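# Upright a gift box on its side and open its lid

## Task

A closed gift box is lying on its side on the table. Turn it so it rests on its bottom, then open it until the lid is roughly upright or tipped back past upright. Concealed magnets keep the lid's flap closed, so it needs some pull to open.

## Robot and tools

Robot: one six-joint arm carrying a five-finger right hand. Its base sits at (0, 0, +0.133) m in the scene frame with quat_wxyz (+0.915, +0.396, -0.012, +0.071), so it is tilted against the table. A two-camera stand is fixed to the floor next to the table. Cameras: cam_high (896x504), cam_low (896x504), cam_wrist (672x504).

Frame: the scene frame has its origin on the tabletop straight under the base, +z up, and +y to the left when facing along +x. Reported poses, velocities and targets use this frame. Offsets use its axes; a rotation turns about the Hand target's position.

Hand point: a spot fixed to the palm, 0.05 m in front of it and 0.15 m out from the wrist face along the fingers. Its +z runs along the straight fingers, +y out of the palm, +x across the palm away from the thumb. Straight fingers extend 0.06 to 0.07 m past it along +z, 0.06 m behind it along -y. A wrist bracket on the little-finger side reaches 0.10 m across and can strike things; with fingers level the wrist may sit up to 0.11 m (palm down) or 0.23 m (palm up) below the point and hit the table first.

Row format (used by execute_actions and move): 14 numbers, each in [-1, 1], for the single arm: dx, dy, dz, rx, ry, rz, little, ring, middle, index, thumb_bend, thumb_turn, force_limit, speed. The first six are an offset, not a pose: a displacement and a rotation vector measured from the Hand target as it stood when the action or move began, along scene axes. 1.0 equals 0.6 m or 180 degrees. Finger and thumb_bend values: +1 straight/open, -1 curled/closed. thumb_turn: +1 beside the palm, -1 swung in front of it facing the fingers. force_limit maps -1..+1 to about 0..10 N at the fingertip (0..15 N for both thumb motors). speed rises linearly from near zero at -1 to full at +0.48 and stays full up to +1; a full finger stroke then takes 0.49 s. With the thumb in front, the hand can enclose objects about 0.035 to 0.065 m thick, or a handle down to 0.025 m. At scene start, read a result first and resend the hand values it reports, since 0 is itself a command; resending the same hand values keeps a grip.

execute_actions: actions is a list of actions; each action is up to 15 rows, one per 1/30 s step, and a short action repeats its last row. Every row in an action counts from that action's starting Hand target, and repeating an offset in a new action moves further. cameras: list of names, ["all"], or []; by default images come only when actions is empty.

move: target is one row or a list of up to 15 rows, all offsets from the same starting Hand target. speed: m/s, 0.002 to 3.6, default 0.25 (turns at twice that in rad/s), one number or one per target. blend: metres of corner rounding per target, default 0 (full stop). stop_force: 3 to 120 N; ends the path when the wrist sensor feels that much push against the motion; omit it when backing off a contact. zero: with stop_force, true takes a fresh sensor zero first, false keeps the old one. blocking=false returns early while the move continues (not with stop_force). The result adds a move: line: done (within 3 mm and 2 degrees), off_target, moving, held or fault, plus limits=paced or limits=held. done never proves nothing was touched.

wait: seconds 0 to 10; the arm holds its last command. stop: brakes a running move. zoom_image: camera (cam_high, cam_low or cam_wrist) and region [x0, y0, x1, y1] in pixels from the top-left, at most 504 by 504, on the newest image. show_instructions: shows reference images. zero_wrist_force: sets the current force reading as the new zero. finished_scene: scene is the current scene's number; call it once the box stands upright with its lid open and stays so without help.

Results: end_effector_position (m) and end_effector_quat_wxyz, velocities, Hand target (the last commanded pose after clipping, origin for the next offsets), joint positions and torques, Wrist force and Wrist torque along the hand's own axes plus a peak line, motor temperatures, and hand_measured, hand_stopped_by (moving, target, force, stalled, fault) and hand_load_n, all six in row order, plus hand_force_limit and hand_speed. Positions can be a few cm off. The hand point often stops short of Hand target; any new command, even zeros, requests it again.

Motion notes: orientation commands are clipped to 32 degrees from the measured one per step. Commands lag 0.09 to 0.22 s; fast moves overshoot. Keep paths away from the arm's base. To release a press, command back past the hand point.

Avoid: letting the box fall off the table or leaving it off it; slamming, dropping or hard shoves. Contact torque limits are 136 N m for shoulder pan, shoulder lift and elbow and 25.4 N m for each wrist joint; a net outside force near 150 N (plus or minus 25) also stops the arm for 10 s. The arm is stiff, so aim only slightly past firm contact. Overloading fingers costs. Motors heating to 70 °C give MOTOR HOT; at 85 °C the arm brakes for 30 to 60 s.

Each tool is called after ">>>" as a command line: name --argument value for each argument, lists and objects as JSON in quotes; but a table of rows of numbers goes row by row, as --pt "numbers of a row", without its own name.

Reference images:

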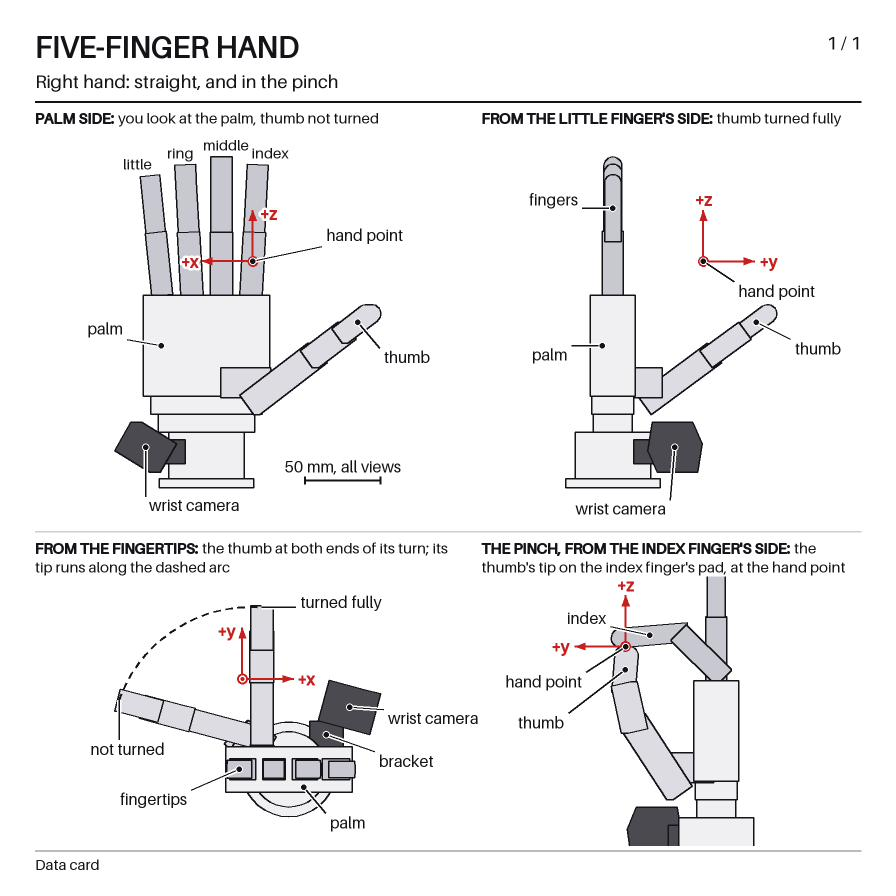

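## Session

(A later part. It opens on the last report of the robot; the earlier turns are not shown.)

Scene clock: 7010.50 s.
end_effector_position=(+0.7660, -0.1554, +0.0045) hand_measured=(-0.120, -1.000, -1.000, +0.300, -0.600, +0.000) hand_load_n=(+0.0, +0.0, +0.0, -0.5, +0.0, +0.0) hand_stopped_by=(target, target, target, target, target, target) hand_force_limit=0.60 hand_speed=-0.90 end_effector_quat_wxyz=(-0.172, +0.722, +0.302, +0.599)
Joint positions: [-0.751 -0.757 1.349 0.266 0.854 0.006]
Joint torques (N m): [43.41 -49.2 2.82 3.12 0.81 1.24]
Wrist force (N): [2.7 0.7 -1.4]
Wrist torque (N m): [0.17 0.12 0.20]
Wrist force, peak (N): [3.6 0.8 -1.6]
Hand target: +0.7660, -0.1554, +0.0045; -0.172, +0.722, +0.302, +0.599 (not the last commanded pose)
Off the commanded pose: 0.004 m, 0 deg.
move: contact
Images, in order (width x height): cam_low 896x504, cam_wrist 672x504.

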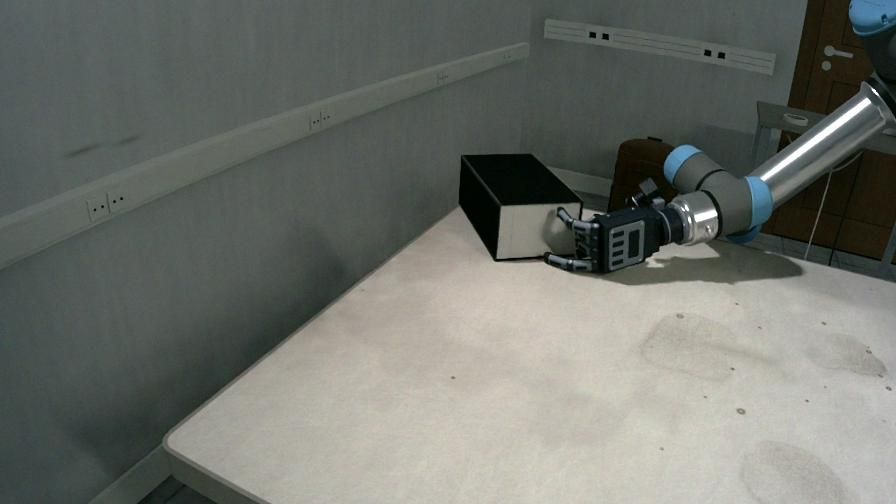

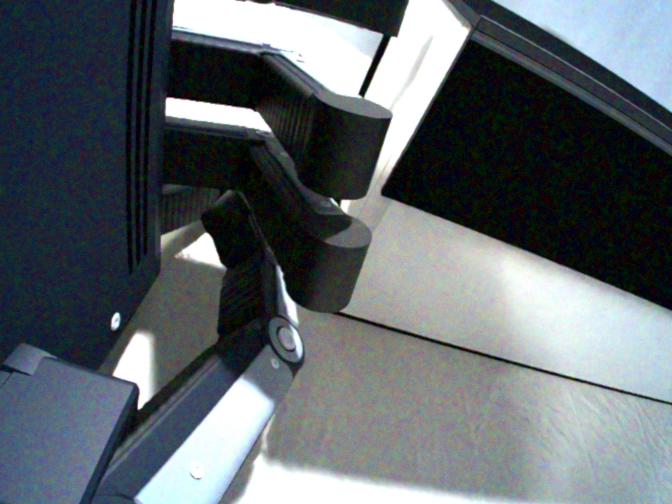

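>>> move --pt "0 0 0.0058 0 0 0 -0.12 -1 -1 0.3 -0.6 0 0.6 -0.9" --pt "0.0043 -0.0051 0.0058 0 0 0 -0.12 -1 -1 0.3 -0.6 0 0.6 -0.9" --speed 0.02 --cameras '["cam_low", "cam_wrist"]'

>>> zoom_image --camera "cam_low" --region '[525, 170, 615, 270]'

>>> move --target '[0.00215, -0.00255, 0, 0, 0, 0, -0.12, -1, -1, 0.3, -0.6, 0, 0.6, -0.9]' --speed 0.02 --cameras '["cam_low", "cam_wrist"]'

>>> zoom_image --camera "cam_low" --region '[525, 170, 615, 270]'

Scene clock: 7022.30 s.
end_effector_position=(+0.7686, -0.1585, +0.0080) hand_measured=(-0.120, -1.000, -1.000, +0.300, -0.600, +0.000) hand_load_n=(+0.0, +0.0, +0.0, +0.0, +0.0, +0.0) hand_stopped_by=(target, target, target, target, target, target) hand_force_limit=0.60 hand_speed=-0.90 end_effector_quat_wxyz=(-0.172, +0.722, +0.302, +0.599) end_effector_velocity=(-0.001, +0.002, -0.001) end_effector_angular_velocity=(+0.001, +0.002, +0.002)
Joint positions: [-0.747 -0.76 1.338 0.277 0.856 0.009]
Joint velocities: [0 0.001 0.005 -0.003 0 0]
Joint torques (N m): [31.5 -41.11 1.95 -0.03 -3.4 -1.3]
Wrist force (N): [-0.1 0.9 -0.2]
Wrist torque (N m): [0.14 0.00 0.09]
Wrist force, peak (N): [2.8 0.8 -1.6]
Hand target: +0.7686, -0.1585, +0.0080; -0.172, +0.722, +0.302, +0.599
Off the commanded pose: 0.000 m, 0 deg.
move: done
Images, in order (width x height): cam_low 896x504, cam_wrist 672x504.

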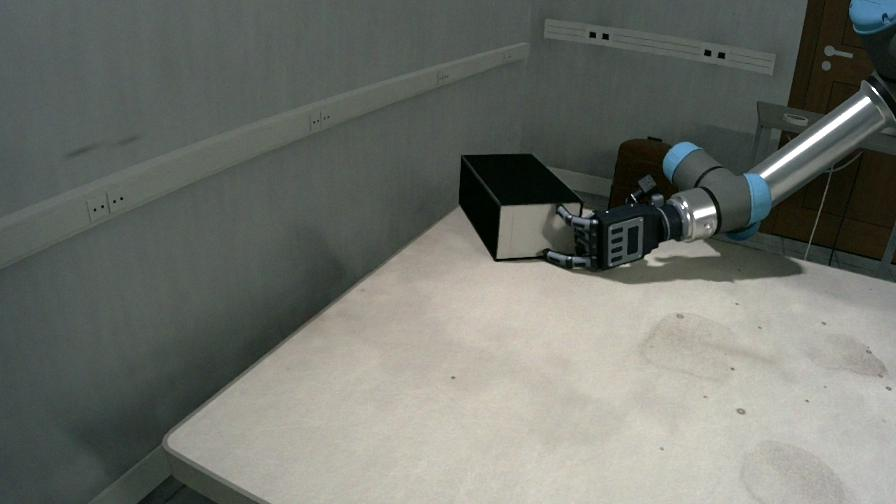

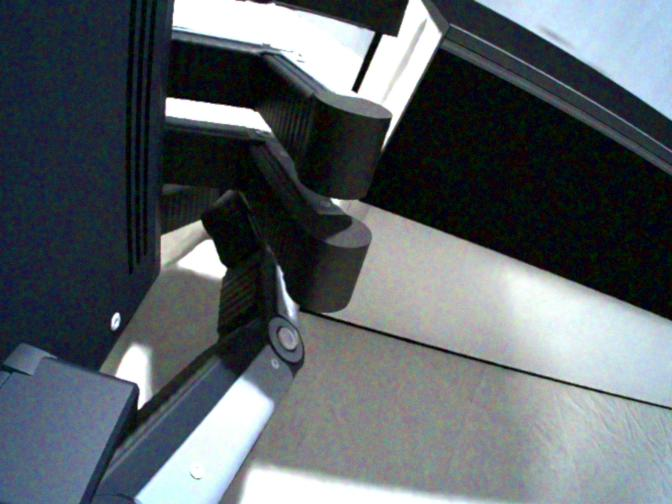

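Scaled by 5.040 from the camera's 896x504 image, which has a finer 1280x720 frame.

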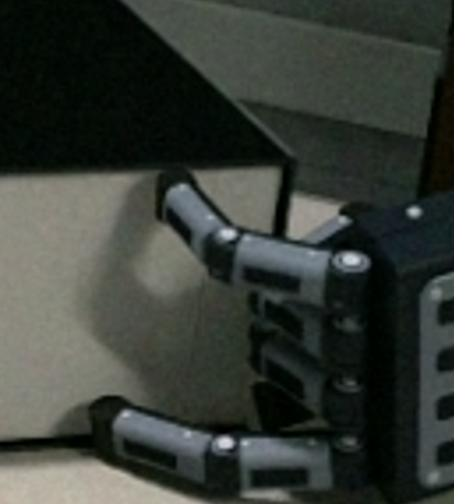

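Scene clock: 7023.00 s.
end_effector_position=(+0.7699, -0.1601, +0.0080) hand_measured=(-0.120, -1.000, -1.000, +0.300, -0.600, +0.000) hand_load_n=(+0.0, +0.0, +0.0, +0.0, +0.0, +0.0) hand_stopped_by=(target, target, target, target, target, target) hand_force_limit=0.60 hand_speed=-0.90 end_effector_quat_wxyz=(-0.172, +0.722, +0.302, +0.599)
Joint positions: [-0.748 -0.758 1.332 0.282 0.856 0.008]
Joint torques (N m): [31.61 -36.57 -2.19 2.94 -3.67 -1.31]
Wrist force (N): [-0.1 0.9 -0.2]
Wrist torque (N m): [0.14 -0.01 0.12]
Wrist force, peak (N): [-0.2 1.0 -0.7]
Hand target: +0.7699, -0.1600, +0.0080; -0.172, +0.722, +0.302, +0.599
Off the commanded pose: 0.000 m, 0 deg.
move: done
Images, in order (width x height): cam_low 896x504, cam_wrist 672x504.

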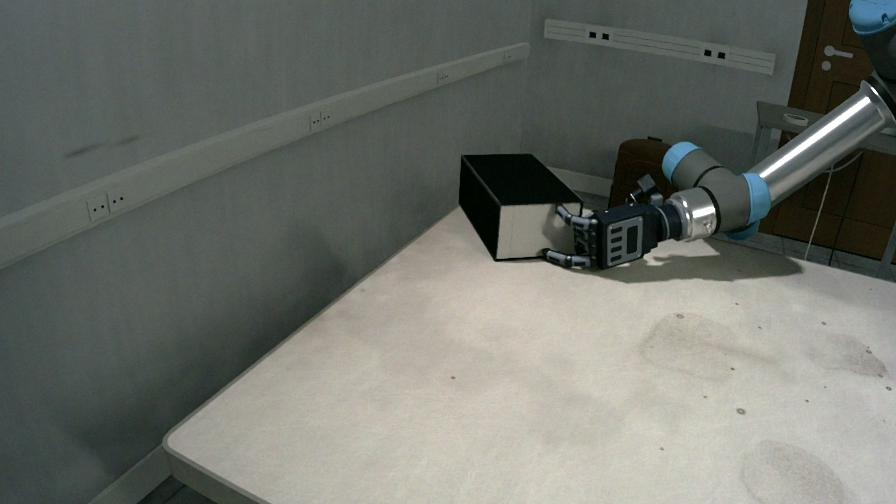

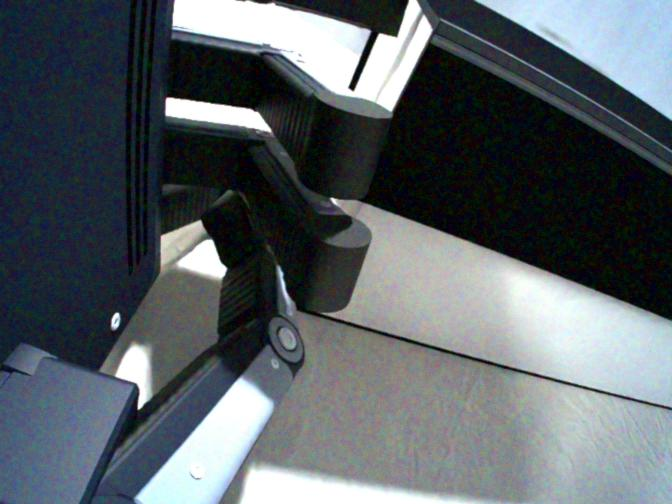

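Scaled by 5.040 from the camera's 896x504 image, which has a finer 1280x720 frame.

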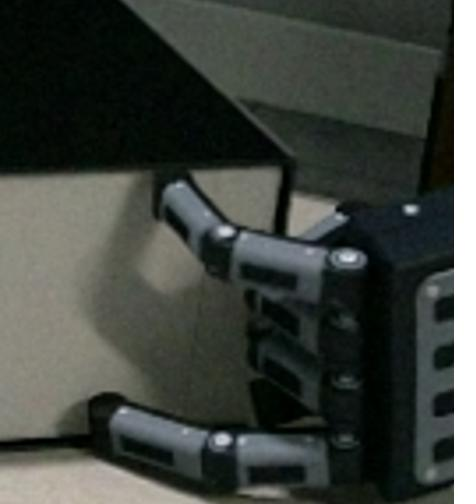

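>>> move --target '[0.00215, -0.00255, 0, 0, 0, 0, -0.12, -1, -1, 0.3, -0.6, 0, 0.6, -0.9]' --speed 0.02 --cameras '["cam_wrist"]'

>>> move --target '[0.00215, -0.00255, 0, 0, 0, 0, -0.12, -1, -1, 0.3, -0.6, 0, 0.6, -0.9]' --speed 0.02 --cameras '["cam_low", "cam_wrist"]'

>>> zoom_image --camera "cam_low" --region '[525, 170, 615, 270]'

Scene clock: 7027.93 s.
end_effector_position=(+0.7712, -0.1616, +0.0080) hand_measured=(-0.120, -1.000, -1.000, +0.300, -0.600, +0.000) hand_load_n=(+0.0, +0.0, +0.0, +0.0, +0.0, +0.0) hand_stopped_by=(target, target, target, target, target, target) hand_force_limit=0.60 hand_speed=-0.90 end_effector_quat_wxyz=(-0.172, +0.722, +0.302, +0.599)
Joint positions: [-0.748 -0.756 1.325 0.287 0.856 0.008]
Joint torques (N m): [31.93 -36.53 -2.61 2.94 -3.58 -1.28]
Wrist force (N): [0.2 0.1 -0.7]
Wrist torque (N m): [0.14 0.03 0.09]
Wrist force, peak (N): [-0.4 1.2 -0.7]
Hand target: +0.7712, -0.1616, +0.0080; -0.172, +0.722, +0.302, +0.599
Off the commanded pose: 0.000 m, 0 deg.
move: done
Images, in order (width x height): cam_wrist 672x504.

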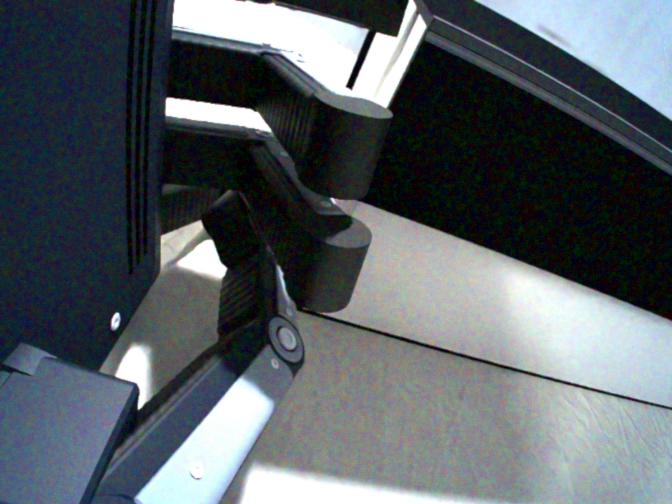

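Scene clock: 7028.63 s.
end_effector_position=(+0.7725, -0.1631, +0.0080) hand_measured=(-0.120, -1.000, -1.000, +0.300, -0.600, +0.000) hand_load_n=(+0.0, +0.0, +0.0, +0.0, +0.0, +0.0) hand_stopped_by=(target, target, target, target, target, target) hand_force_limit=0.60 hand_speed=-0.90 end_effector_quat_wxyz=(-0.172, +0.722, +0.302, +0.599)
Joint positions: [-0.748 -0.754 1.318 0.292 0.855 0.008]
Joint torques (N m): [32.4 -36.9 -2.37 2.86 -3.47 -1.3]
Wrist force (N): [0.1 0.7 -0.7]
Wrist torque (N m): [0.19 0.04 0.11]
Wrist force, peak (N): [0.5 0.1 -0.9]
Hand target: +0.7725, -0.1631, +0.0080; -0.172, +0.722, +0.302, +0.599
Off the commanded pose: 0.000 m, 0 deg.
move: done
Images, in order (width x height): cam_low 896x504, cam_wrist 672x504.

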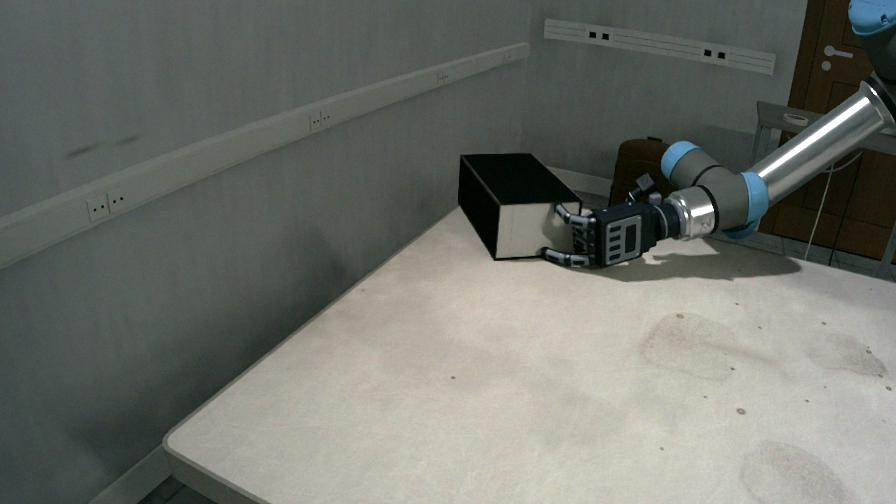

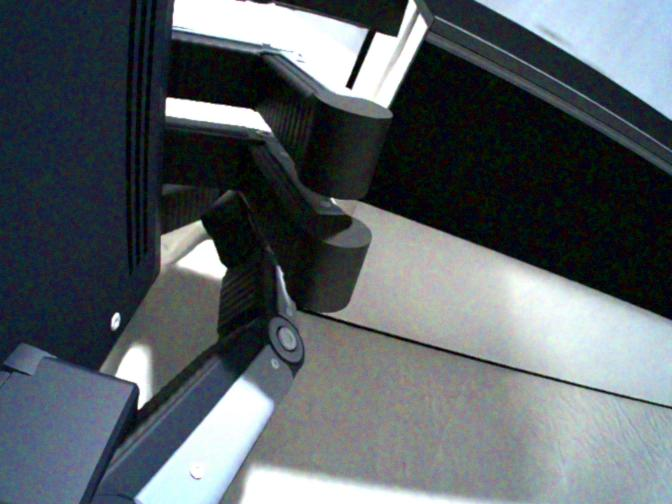

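Scaled by 5.040 from the camera's 896x504 image, which has a finer 1280x720 frame.

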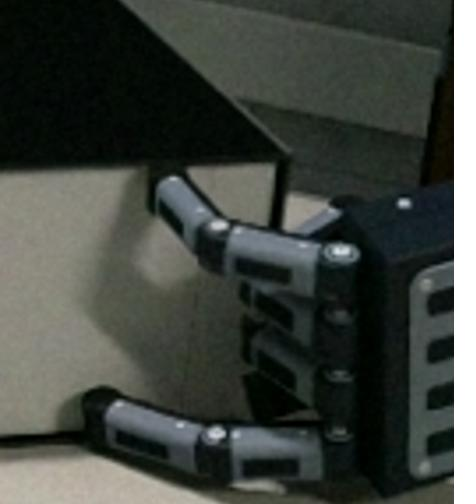

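>>> move --target '[0, 0, -0.01, 0, 0, 0, -0.12, -1, -1, 0.3, -0.6, 0, 0.6, -0.9]' --speed 0.004 --stop_force 3 --cameras '["cam_low", "cam_wrist"]'

>>> zoom_image --camera "cam_low" --region '[525, 170, 615, 270]'

Scene clock: 7036.07 s.
end_effector_position=(+0.7725, -0.1631, +0.0046) hand_measured=(-0.120, -1.000, -1.000, +0.300, -0.600, +0.000) hand_load_n=(+0.0, +0.0, +0.0, -0.5, +0.0, +0.0) hand_stopped_by=(target, target, target, target, target, target) hand_force_limit=0.60 hand_speed=-0.90 end_effector_quat_wxyz=(-0.172, +0.722, +0.302, +0.599)
Joint positions: [-0.752 -0.749 1.314 0.292 0.853 0.004]
Joint torques (N m): [43.51 -49.42 3.15 0.81 1.03 1.2]
Wrist force (N): [3.5 0.5 -1.7]
Wrist torque (N m): [0.14 0.16 0.18]
Wrist force, peak (N): [4.8 0.5 -1.8]
Hand target: +0.7725, -0.1631, +0.0046; -0.172, +0.722, +0.302, +0.599 (not the last commanded pose)
Off the commanded pose: 0.003 m, 0 deg.
move: contact
Images, in order (width x height): cam_low 896x504, cam_wrist 672x504.

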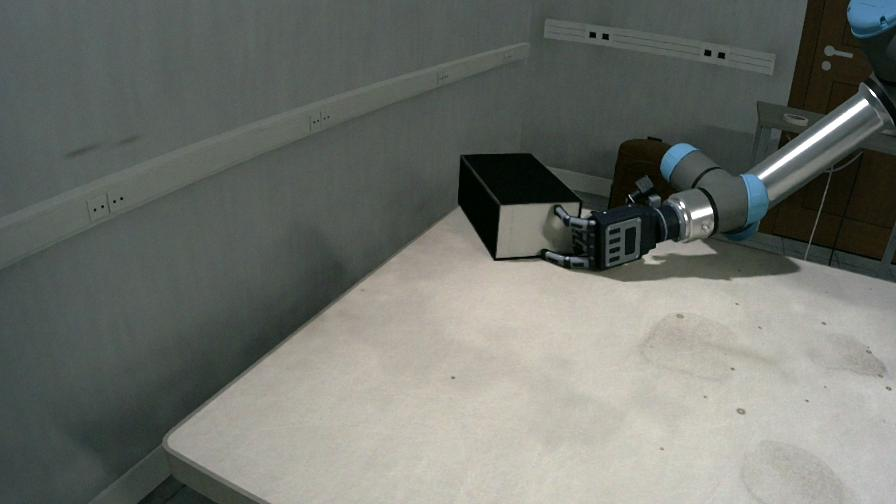

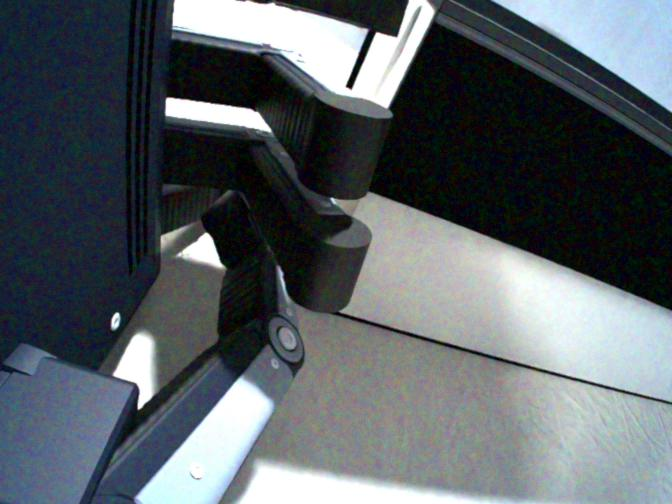

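Scaled by 5.040 from the camera's 896x504 image, which has a finer 1280x720 frame.

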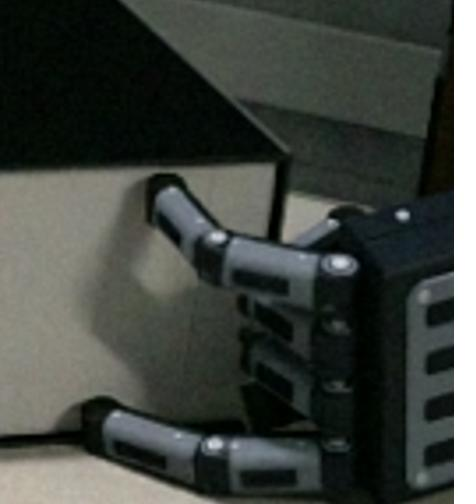

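>>> move --pt "-0.00215 0.00255 0.0057 0 0 0 -0.12 -1 -1 0.3 -0.6 0 0.6 -0.9" --pt "-0.00215 0.00255 0.0057 -0.017 -0.0143 0 -0.12 -1 -1 0.3 -0.6 0 0.6 -0.9" --speed 0.02

>>> move --target '[0.0043, -0.0051, 0, 0, 0, 0, -0.12, -1, -1, 0.3, -0.6, 0, 0.6, -0.9]' --speed 0.02 --cameras '["cam_low", "cam_wrist"]'

>>> move --target '[0.00215, -0.00255, 0, 0, 0, 0, -0.12, -1, -1, 0.3, -0.6, 0, 0.6, -0.9]' --speed 0.02 --cameras '["cam_low", "cam_wrist"]'

Scene clock: 7046.87 s.
end_effector_position=(+0.7712, -0.1616, +0.0080) hand_measured=(-0.120, -1.000, -1.000, +0.300, -0.600, +0.000) hand_load_n=(+0.0, +0.0, +0.0, +0.0, +0.0, +0.5) hand_stopped_by=(target, target, target, target, target, target) hand_force_limit=0.60 hand_speed=-0.90 end_effector_quat_wxyz=(-0.145, +0.712, +0.322, +0.607)
Joint positions: [-0.752 -0.757 1.343 0.252 0.852 -0.051]
Joint torques (N m): [33.68 -50.59 -2.91 1.57 -3.41 0.91]
Wrist force (N): [-0.5 0.8 -0.3]
Wrist torque (N m): [0.12 0.06 0.09]
Wrist force, peak (N): [3.7 0.8 -1.8]
Hand target: +0.7712, -0.1616, +0.0080; -0.145, +0.712, +0.322, +0.607
Off the commanded pose: 0.000 m, 0 deg.
move: done

Scene clock: 7047.57 s.
end_effector_position=(+0.7738, -0.1647, +0.0080) hand_measured=(-0.120, -1.000, -1.000, +0.300, -0.600, +0.000) hand_load_n=(+0.0, +0.0, -0.5, +0.5, +0.0, +0.0) hand_stopped_by=(target, target, target, target, target, target) hand_force_limit=0.60 hand_speed=-0.90 end_effector_quat_wxyz=(-0.145, +0.712, +0.322, +0.607)
Joint positions: [-0.753 -0.754 1.329 0.263 0.852 -0.051]
Joint torques (N m): [32.5 -38.64 1.43 1.87 -3.4 -1.37]
Wrist force (N): [-0.2 0.2 -0.9]
Wrist torque (N m): [0.20 0.07 0.12]
Wrist force, peak (N): [-0.2 0.9 -1.0]
Hand target: +0.7738, -0.1646, +0.0080; -0.145, +0.712, +0.322, +0.607
Off the commanded pose: 0.000 m, 0 deg.
move: done
Images, in order (width x height): cam_low 896x504, cam_wrist 672x504.

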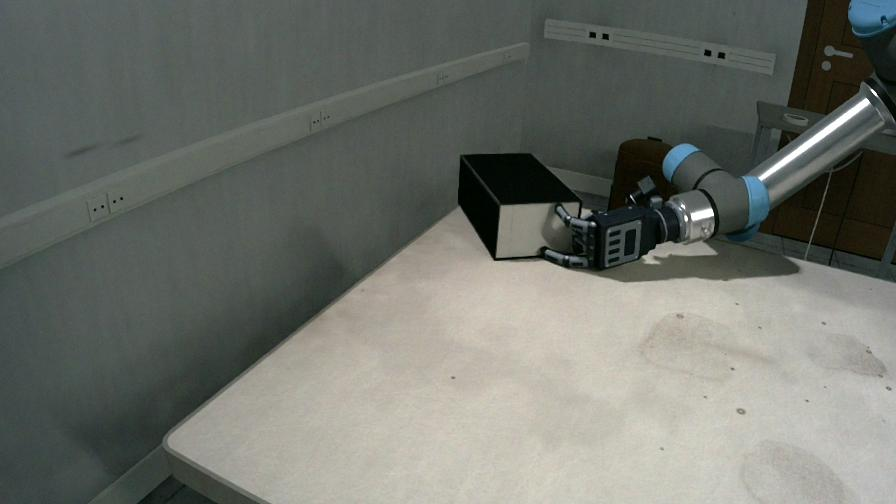

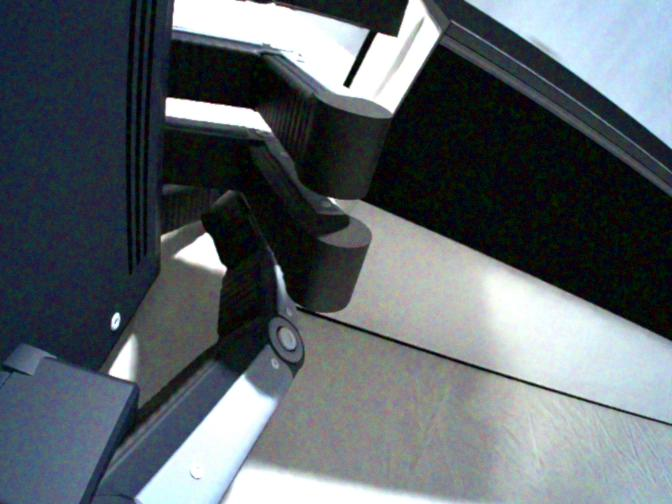

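Scene clock: 7048.27 s.
end_effector_position=(+0.7751, -0.1662, +0.0080) hand_measured=(-0.120, -1.000, -1.000, +0.300, -0.600, +0.000) hand_load_n=(+0.0, +0.0, +0.5, +0.5, +0.0, +0.0) hand_stopped_by=(target, target, target, target, target, target) hand_force_limit=0.60 hand_speed=-0.90 end_effector_quat_wxyz=(-0.145, +0.712, +0.322, +0.607)
Joint positions: [-0.753 -0.752 1.322 0.268 0.852 -0.051]
Joint torques (N m): [32.38 -37.24 -2.02 2.81 -3.57 -1.35]
Wrist force (N): [-0.5 -0.1 -0.7]
Wrist torque (N m): [0.11 0.10 0.08]
Wrist force, peak (N): [-0.1 -0.1 -1.0]
Hand target: +0.7751, -0.1661, +0.0080; -0.145, +0.712, +0.322, +0.607
Off the commanded pose: 0.000 m, 0 deg.
move: done
Images, in order (width x height): cam_low 896x504, cam_wrist 672x504.

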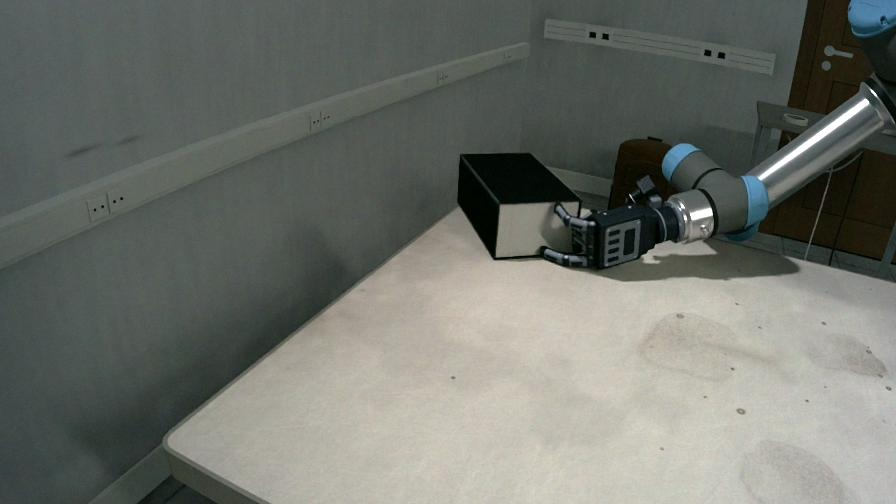

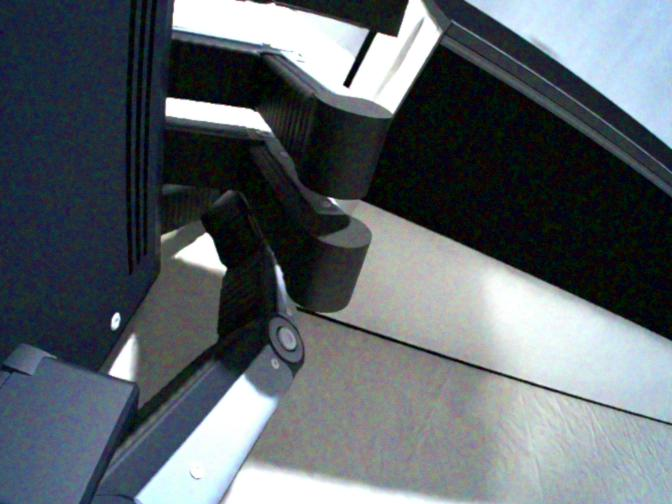

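>>> move --target '[0, 0, -0.008, 0, 0, 0, -0.12, -1, -1, 0.3, -0.6, 0, 0.6, -0.9]' --speed 0.004 --stop_force 3 --cameras '["cam_low", "cam_wrist"]'

>>> zoom_image --camera "cam_low" --region '[525, 170, 615, 270]'

Scene clock: 7053.10 s.
end_effector_position=(+0.7751, -0.1662, +0.0062) hand_measured=(-0.120, -1.000, -1.000, +0.300, -0.600, +0.000) hand_load_n=(+0.0, +0.0, +0.0, -0.5, +0.0, +0.5) hand_stopped_by=(target, target, target, target, target, target) hand_force_limit=0.60 hand_speed=-0.90 end_effector_quat_wxyz=(-0.145, +0.712, +0.322, +0.607)
Joint positions: [-0.755 -0.749 1.32 0.268 0.851 -0.053]
Joint torques (N m): [43.16 -50.36 2.56 -0.05 0.91 1.08]
Wrist force (N): [2.9 0.6 -1.5]
Wrist torque (N m): [0.17 0.15 0.15]
Wrist force, peak (N): [3.8 1.0 -1.7]
Hand target: +0.7751, -0.1661, +0.0062; -0.145, +0.712, +0.322, +0.607 (not the last commanded pose)
Off the commanded pose: 0.003 m, 0 deg.
move: contact
Images, in order (width x height): cam_low 896x504, cam_wrist 672x504.

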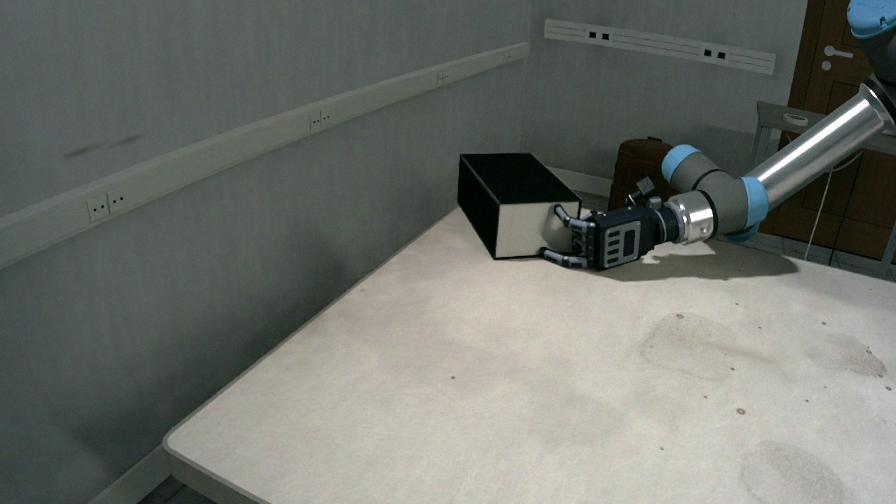

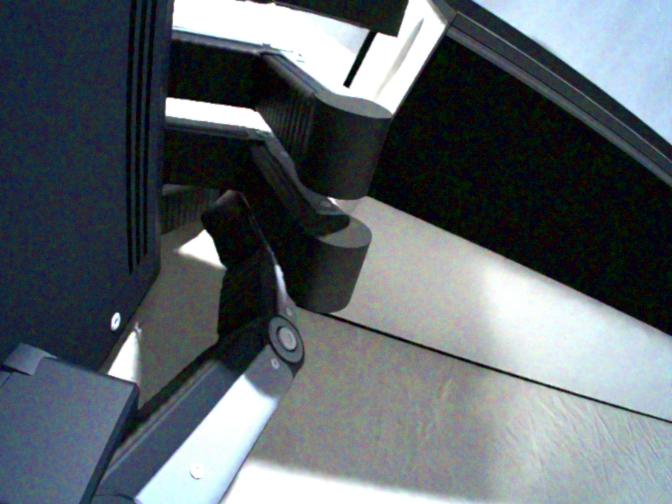

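Scaled by 5.040 from the camera's 896x504 image, which has a finer 1280x720 frame.

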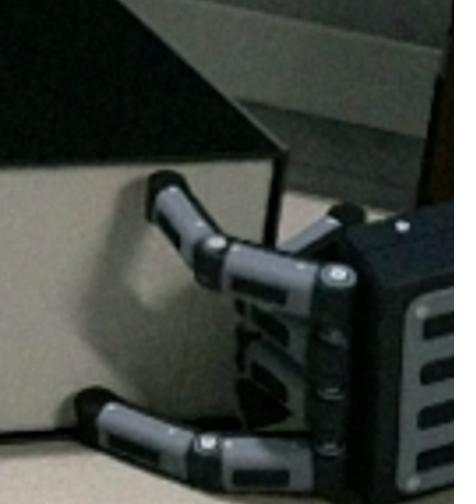

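>>> move --pt "0 0 0.004 0 0 0 -0.12 -1 -1 0.3 -0.6 0 0.6 -0.9" --pt "-0.0075 0.0089 0.004 0 0 0 -0.12 -1 -1 0.3 -0.6 0 0.6 -0.9" --speed 0.02

>>> move --target '[0, 0, -0.01, 0, 0, 0, -0.12, -1, -1, 0.3, -0.6, 0, 0.6, -0.9]' --speed 0.004 --stop_force 3 --cameras '["cam_low", "cam_wrist"]'

>>> zoom_image --camera "cam_low" --region '[525, 170, 615, 270]'

Scene clock: 7063.23 s.
end_effector_position=(+0.7706, -0.1608, +0.0086) hand_measured=(-0.120, -1.000, -1.000, +0.300, -0.600, +0.000) hand_load_n=(+0.0, +0.0, +0.0, +0.5, +0.0, +0.5) hand_stopped_by=(target, target, target, target, target, target) hand_force_limit=0.60 hand_speed=-0.90 end_effector_quat_wxyz=(-0.145, +0.712, +0.322, +0.607) end_effector_velocity=(+0.002, -0.002, +0.002) end_effector_angular_velocity=(-0.001, -0.003, -0.002)
Joint positions: [-0.752 -0.759 1.347 0.249 0.853 -0.05]
Joint velocities: [0 -0.001 -0.006 0.003 -0.001 0]
Joint torques (N m): [43.1 -39.88 -10.15 3.33 -0.08 1.36]
Wrist force (N): [0.0 1.0 -0.7]
Wrist torque (N m): [0.18 0.00 0.04]
Wrist force, peak (N): [3.2 0.5 -1.4]
Hand target: +0.7706, -0.1608, +0.0086; -0.145, +0.712, +0.322, +0.607
Off the commanded pose: 0.000 m, 0 deg.
move: done

Scene clock: 7064.90 s.
end_effector_position=(+0.7706, -0.1608, +0.0057) hand_measured=(-0.120, -1.000, -1.000, +0.300, -0.600, +0.000) hand_load_n=(+0.0, +0.0, +0.0, -0.5, +0.0, +0.0) hand_stopped_by=(target, target, target, target, target, target) hand_force_limit=0.60 hand_speed=-0.90 end_effector_quat_wxyz=(-0.145, +0.712, +0.322, +0.607)
Joint positions: [-0.755 -0.754 1.344 0.25 0.851 -0.053]
Joint torques (N m): [43.64 -49.25 2.49 2.77 0.91 1.07]
Wrist force (N): [2.9 1.1 -1.6]
Wrist torque (N m): [0.21 0.14 0.21]
Wrist force, peak (N): [4.4 1.0 -2.7]
Hand target: +0.7706, -0.1608, +0.0057; -0.145, +0.712, +0.322, +0.607 (not the last commanded pose)
Off the commanded pose: 0.003 m, 0 deg.
move: contact
Images, in order (width x height): cam_low 896x504, cam_wrist 672x504.

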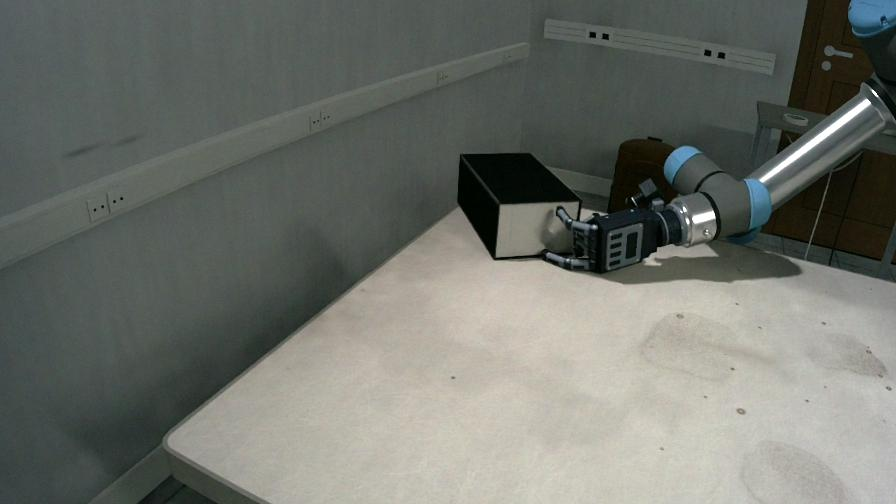

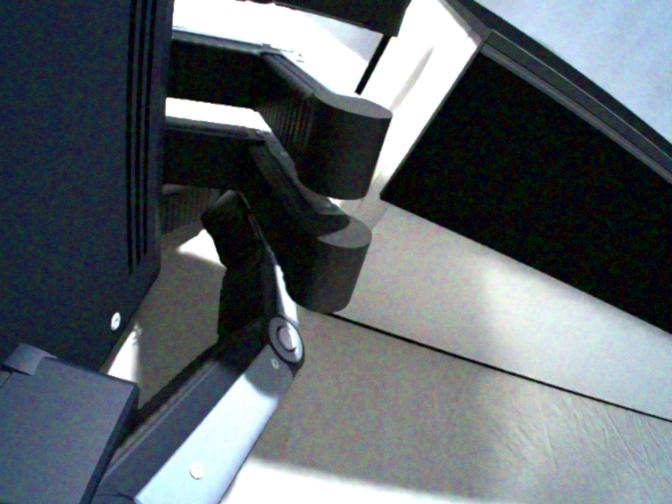

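Scaled by 5.040 from the camera's 896x504 image, which has a finer 1280x720 frame.

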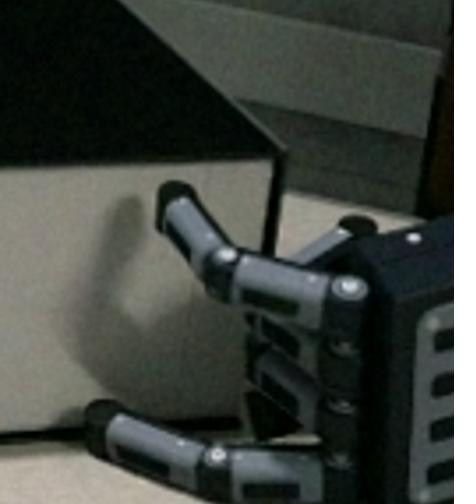

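>>> move --pt "0 0 0.0072 0 0 0 -0.12 -1 -1 0.3 -0.6 0 0.6 -0.9" --pt "0.0075 -0.0089 0.0072 0 0 0 -0.12 -1 -1 0.3 -0.6 0 0.6 -0.9" --speed 0.02 --cameras '["cam_wrist"]'

>>> move --target '[0.00215, -0.00255, 0, 0, 0, 0, -0.12, -1, -1, 0.3, -0.6, 0, 0.6, -0.9]' --speed 0.02 --cameras '["cam_wrist"]'

>>> move --target '[0.00215, -0.00255, 0, 0, 0, 0, -0.12, -1, -1, 0.3, -0.6, 0, 0.6, -0.9]' --speed 0.02 --cameras '["cam_low", "cam_wrist"]'

>>> zoom_image --camera "cam_low" --region '[525, 170, 615, 270]'

Scene clock: 7077.20 s.
end_effector_position=(+0.7751, -0.1661, +0.0100) hand_measured=(-0.120, -1.000, -1.000, +0.300, -0.600, +0.000) hand_load_n=(+0.0, +0.0, +0.0, +0.0, +0.0, +0.0) hand_stopped_by=(target, target, target, target, target, target) hand_force_limit=0.60 hand_speed=-0.90 end_effector_quat_wxyz=(-0.146, +0.712, +0.322, +0.607) end_effector_velocity=(-0.001, +0.002, -0.001) end_effector_angular_velocity=(+0.001, +0.002, +0.001)
Joint positions: [-0.751 -0.755 1.324 0.268 0.853 -0.049]
Joint velocities: [0 0.001 0.005 -0.003 0 0]
Joint torques (N m): [32.23 -45.14 2.89 -0.25 -3.55 -1.24]
Wrist force (N): [-0.1 0.6 -0.6]
Wrist torque (N m): [0.11 0.02 0.10]
Wrist force, peak (N): [3.3 1.2 -1.7]
Hand target: +0.7751, -0.1661, +0.0101; -0.145, +0.712, +0.322, +0.607
Off the commanded pose: 0.000 m, 0 deg.
move: done
Images, in order (width x height): cam_wrist 672x504.

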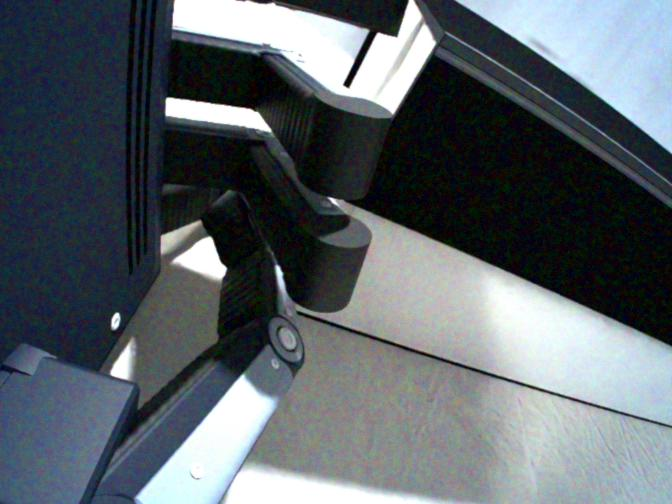

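Scene clock: 7077.90 s.
end_effector_position=(+0.7764, -0.1677, +0.0101) hand_measured=(-0.120, -1.000, -1.000, +0.300, -0.600, +0.000) hand_load_n=(+0.0, +0.0, +0.0, +0.5, +0.0, +0.0) hand_stopped_by=(target, target, target, target, target, target) hand_force_limit=0.60 hand_speed=-0.90 end_effector_quat_wxyz=(-0.145, +0.712, +0.322, +0.607)
Joint positions: [-0.751 -0.754 1.317 0.273 0.853 -0.05]
Joint torques (N m): [31.5 -36.45 -1.88 2.83 -3.68 -1.34]
Wrist force (N): [-0.2 -0.1 -0.5]
Wrist torque (N m): [0.12 0.02 0.11]
Wrist force, peak (N): [-0.1 0.9 -0.8]
Hand target: +0.7764, -0.1677, +0.0101; -0.145, +0.712, +0.322, +0.607
Off the commanded pose: 0.000 m, 0 deg.
move: done
Images, in order (width x height): cam_wrist 672x504.

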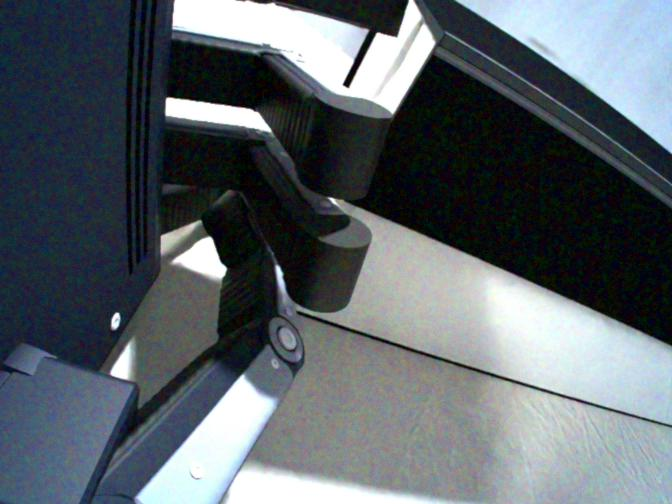

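Scene clock: 7078.60 s.
end_effector_position=(+0.7777, -0.1692, +0.0101) hand_measured=(-0.120, -1.000, -1.000, +0.300, -0.600, +0.000) hand_load_n=(+0.0, +0.0, +0.0, +0.5, -0.5, +0.0) hand_stopped_by=(target, target, target, target, target, target) hand_force_limit=0.60 hand_speed=-0.90 end_effector_quat_wxyz=(-0.145, +0.712, +0.322, +0.607)
Joint positions: [-0.752 -0.752 1.31 0.279 0.853 -0.05]
Joint torques (N m): [31.87 -36.97 -2.04 2.83 -3.64 -1.39]
Wrist force (N): [-0.1 0.4 -0.6]
Wrist torque (N m): [0.18 0.03 0.13]
Wrist force, peak (N): [-0.6 0.1 -1.1]
Hand target: +0.7777, -0.1692, +0.0101; -0.145, +0.712, +0.322, +0.607
Off the commanded pose: 0.000 m, 0 deg.
move: done
Images, in order (width x height): cam_low 896x504, cam_wrist 672x504.

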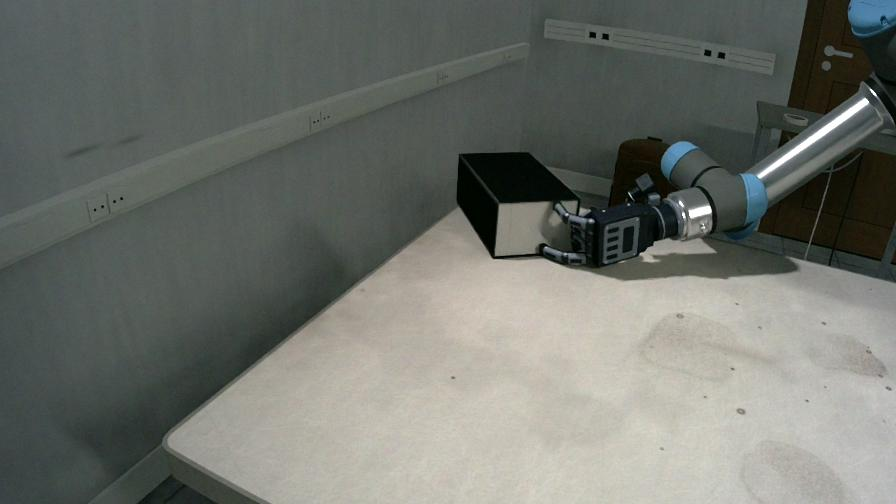

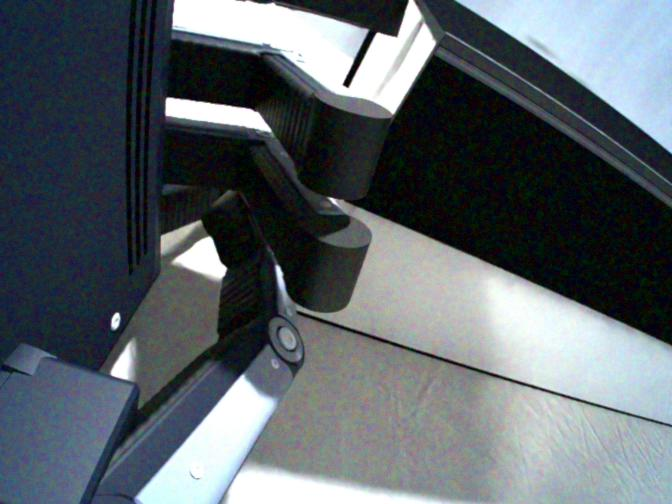

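Scaled by 5.040 from the camera's 896x504 image, which has a finer 1280x720 frame.

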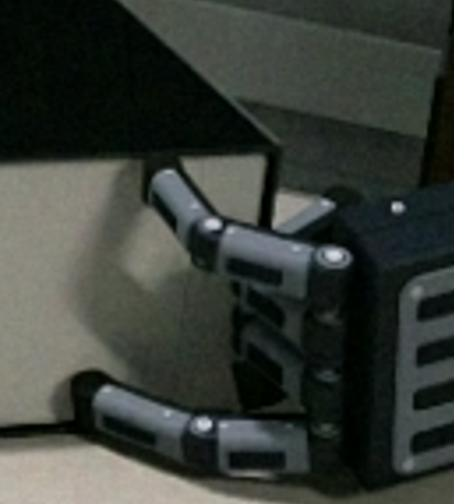

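>>> move --pt "-0.0086 0.0102 0 0 0 0 -0.12 -1 -1 0.3 -0.6 0 0.6 -0.9" --pt "-0.0086 0.0102 0.0032 -0.0012 0.0316 0 0.15 -1 -1 0.3 -0.6 0 0.6 -0.9" --speed 0.02 --cameras '["cam_high","cam_low", "cam_wrist"]'

>>> zoom_image --camera "cam_high" --region '[400, 330, 580, 485]'

>>> zoom_image --camera "cam_low" --region '[440, 140, 620, 275]'

Scene clock: 7117.33 s.
end_effector_position=(+0.7725, -0.1631, +0.0120) hand_measured=(+0.150, -1.000, -1.000, +0.300, -0.600, +0.000) hand_load_n=(+0.0, +0.0, +0.0, +0.0, +0.0, +0.0) hand_stopped_by=(target, target, target, target, target, target) hand_force_limit=0.60 hand_speed=-0.90 end_effector_quat_wxyz=(-0.160, +0.742, +0.315, +0.570)
Joint positions: [-0.716 -0.776 1.322 0.304 0.954 0.019]
Joint torques (N m): [31.87 -35.32 1.68 -0.87 -3.59 -1.4]
Wrist force (N): [-0.2 0.9 -0.4]
Wrist torque (N m): [0.13 -0.02 0.05]
Wrist force, peak (N): [-0.6 1.1 -0.7]
Hand target: +0.7725, -0.1631, +0.0120; -0.160, +0.742, +0.315, +0.570
Off the commanded pose: 0.000 m, 0 deg.
move: done

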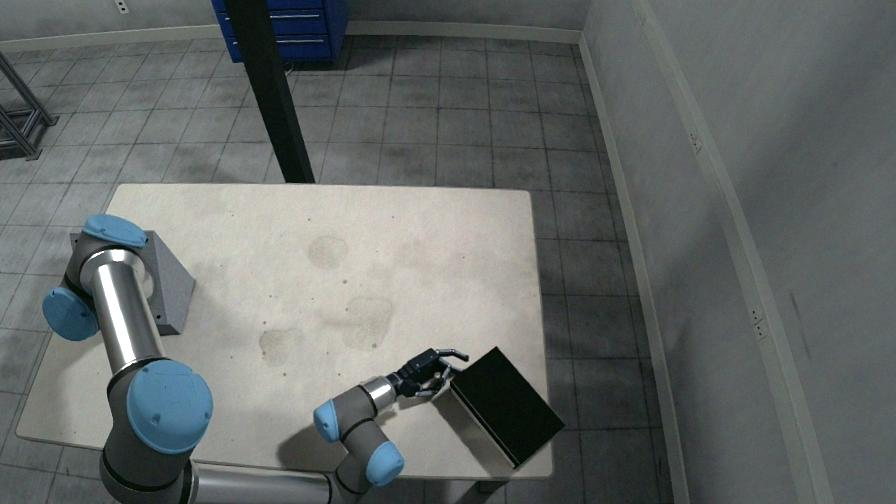

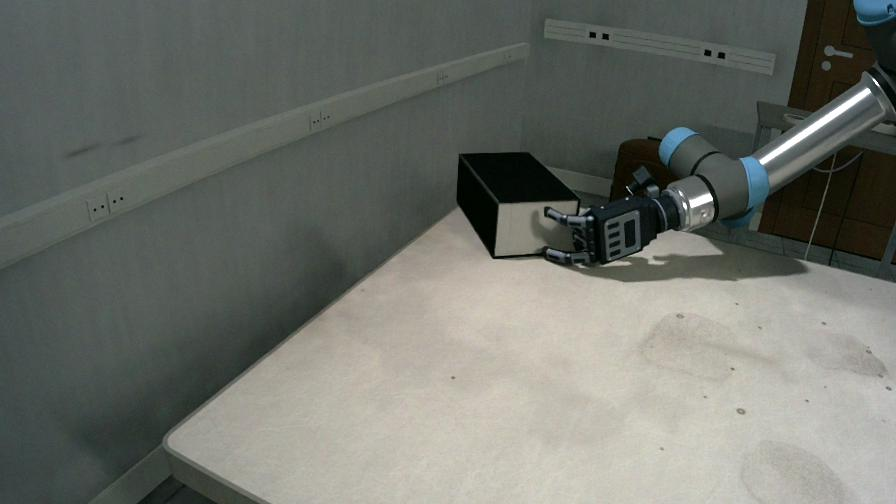

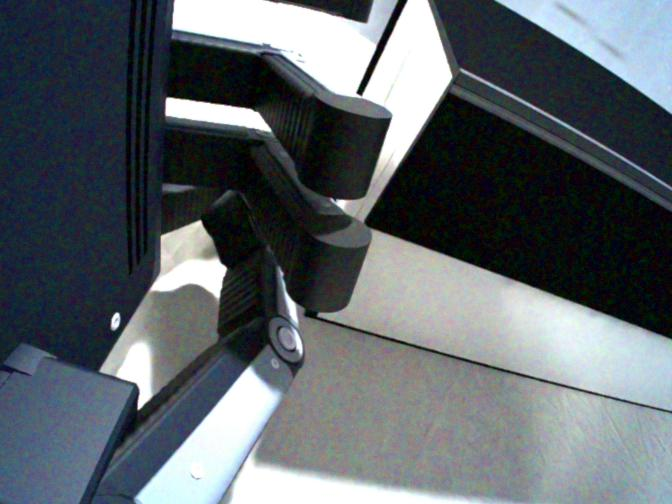

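Scaled by 2.800 from the camera's 896x504 image, which has a finer 1280x720 frame.

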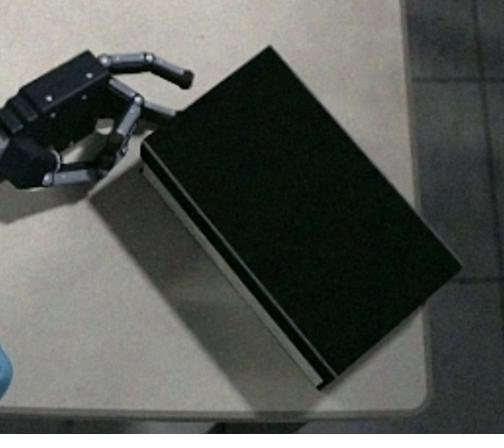

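Scaled by 2.800 from the camera's 896x504 image, which has a finer 1280x720 frame.

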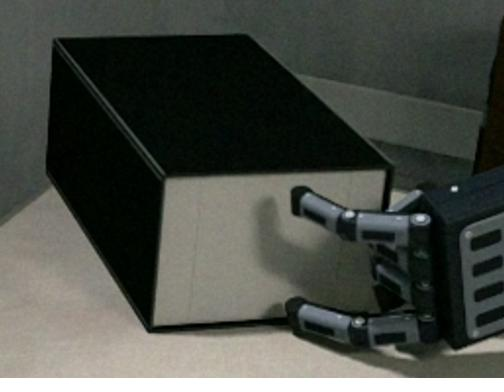

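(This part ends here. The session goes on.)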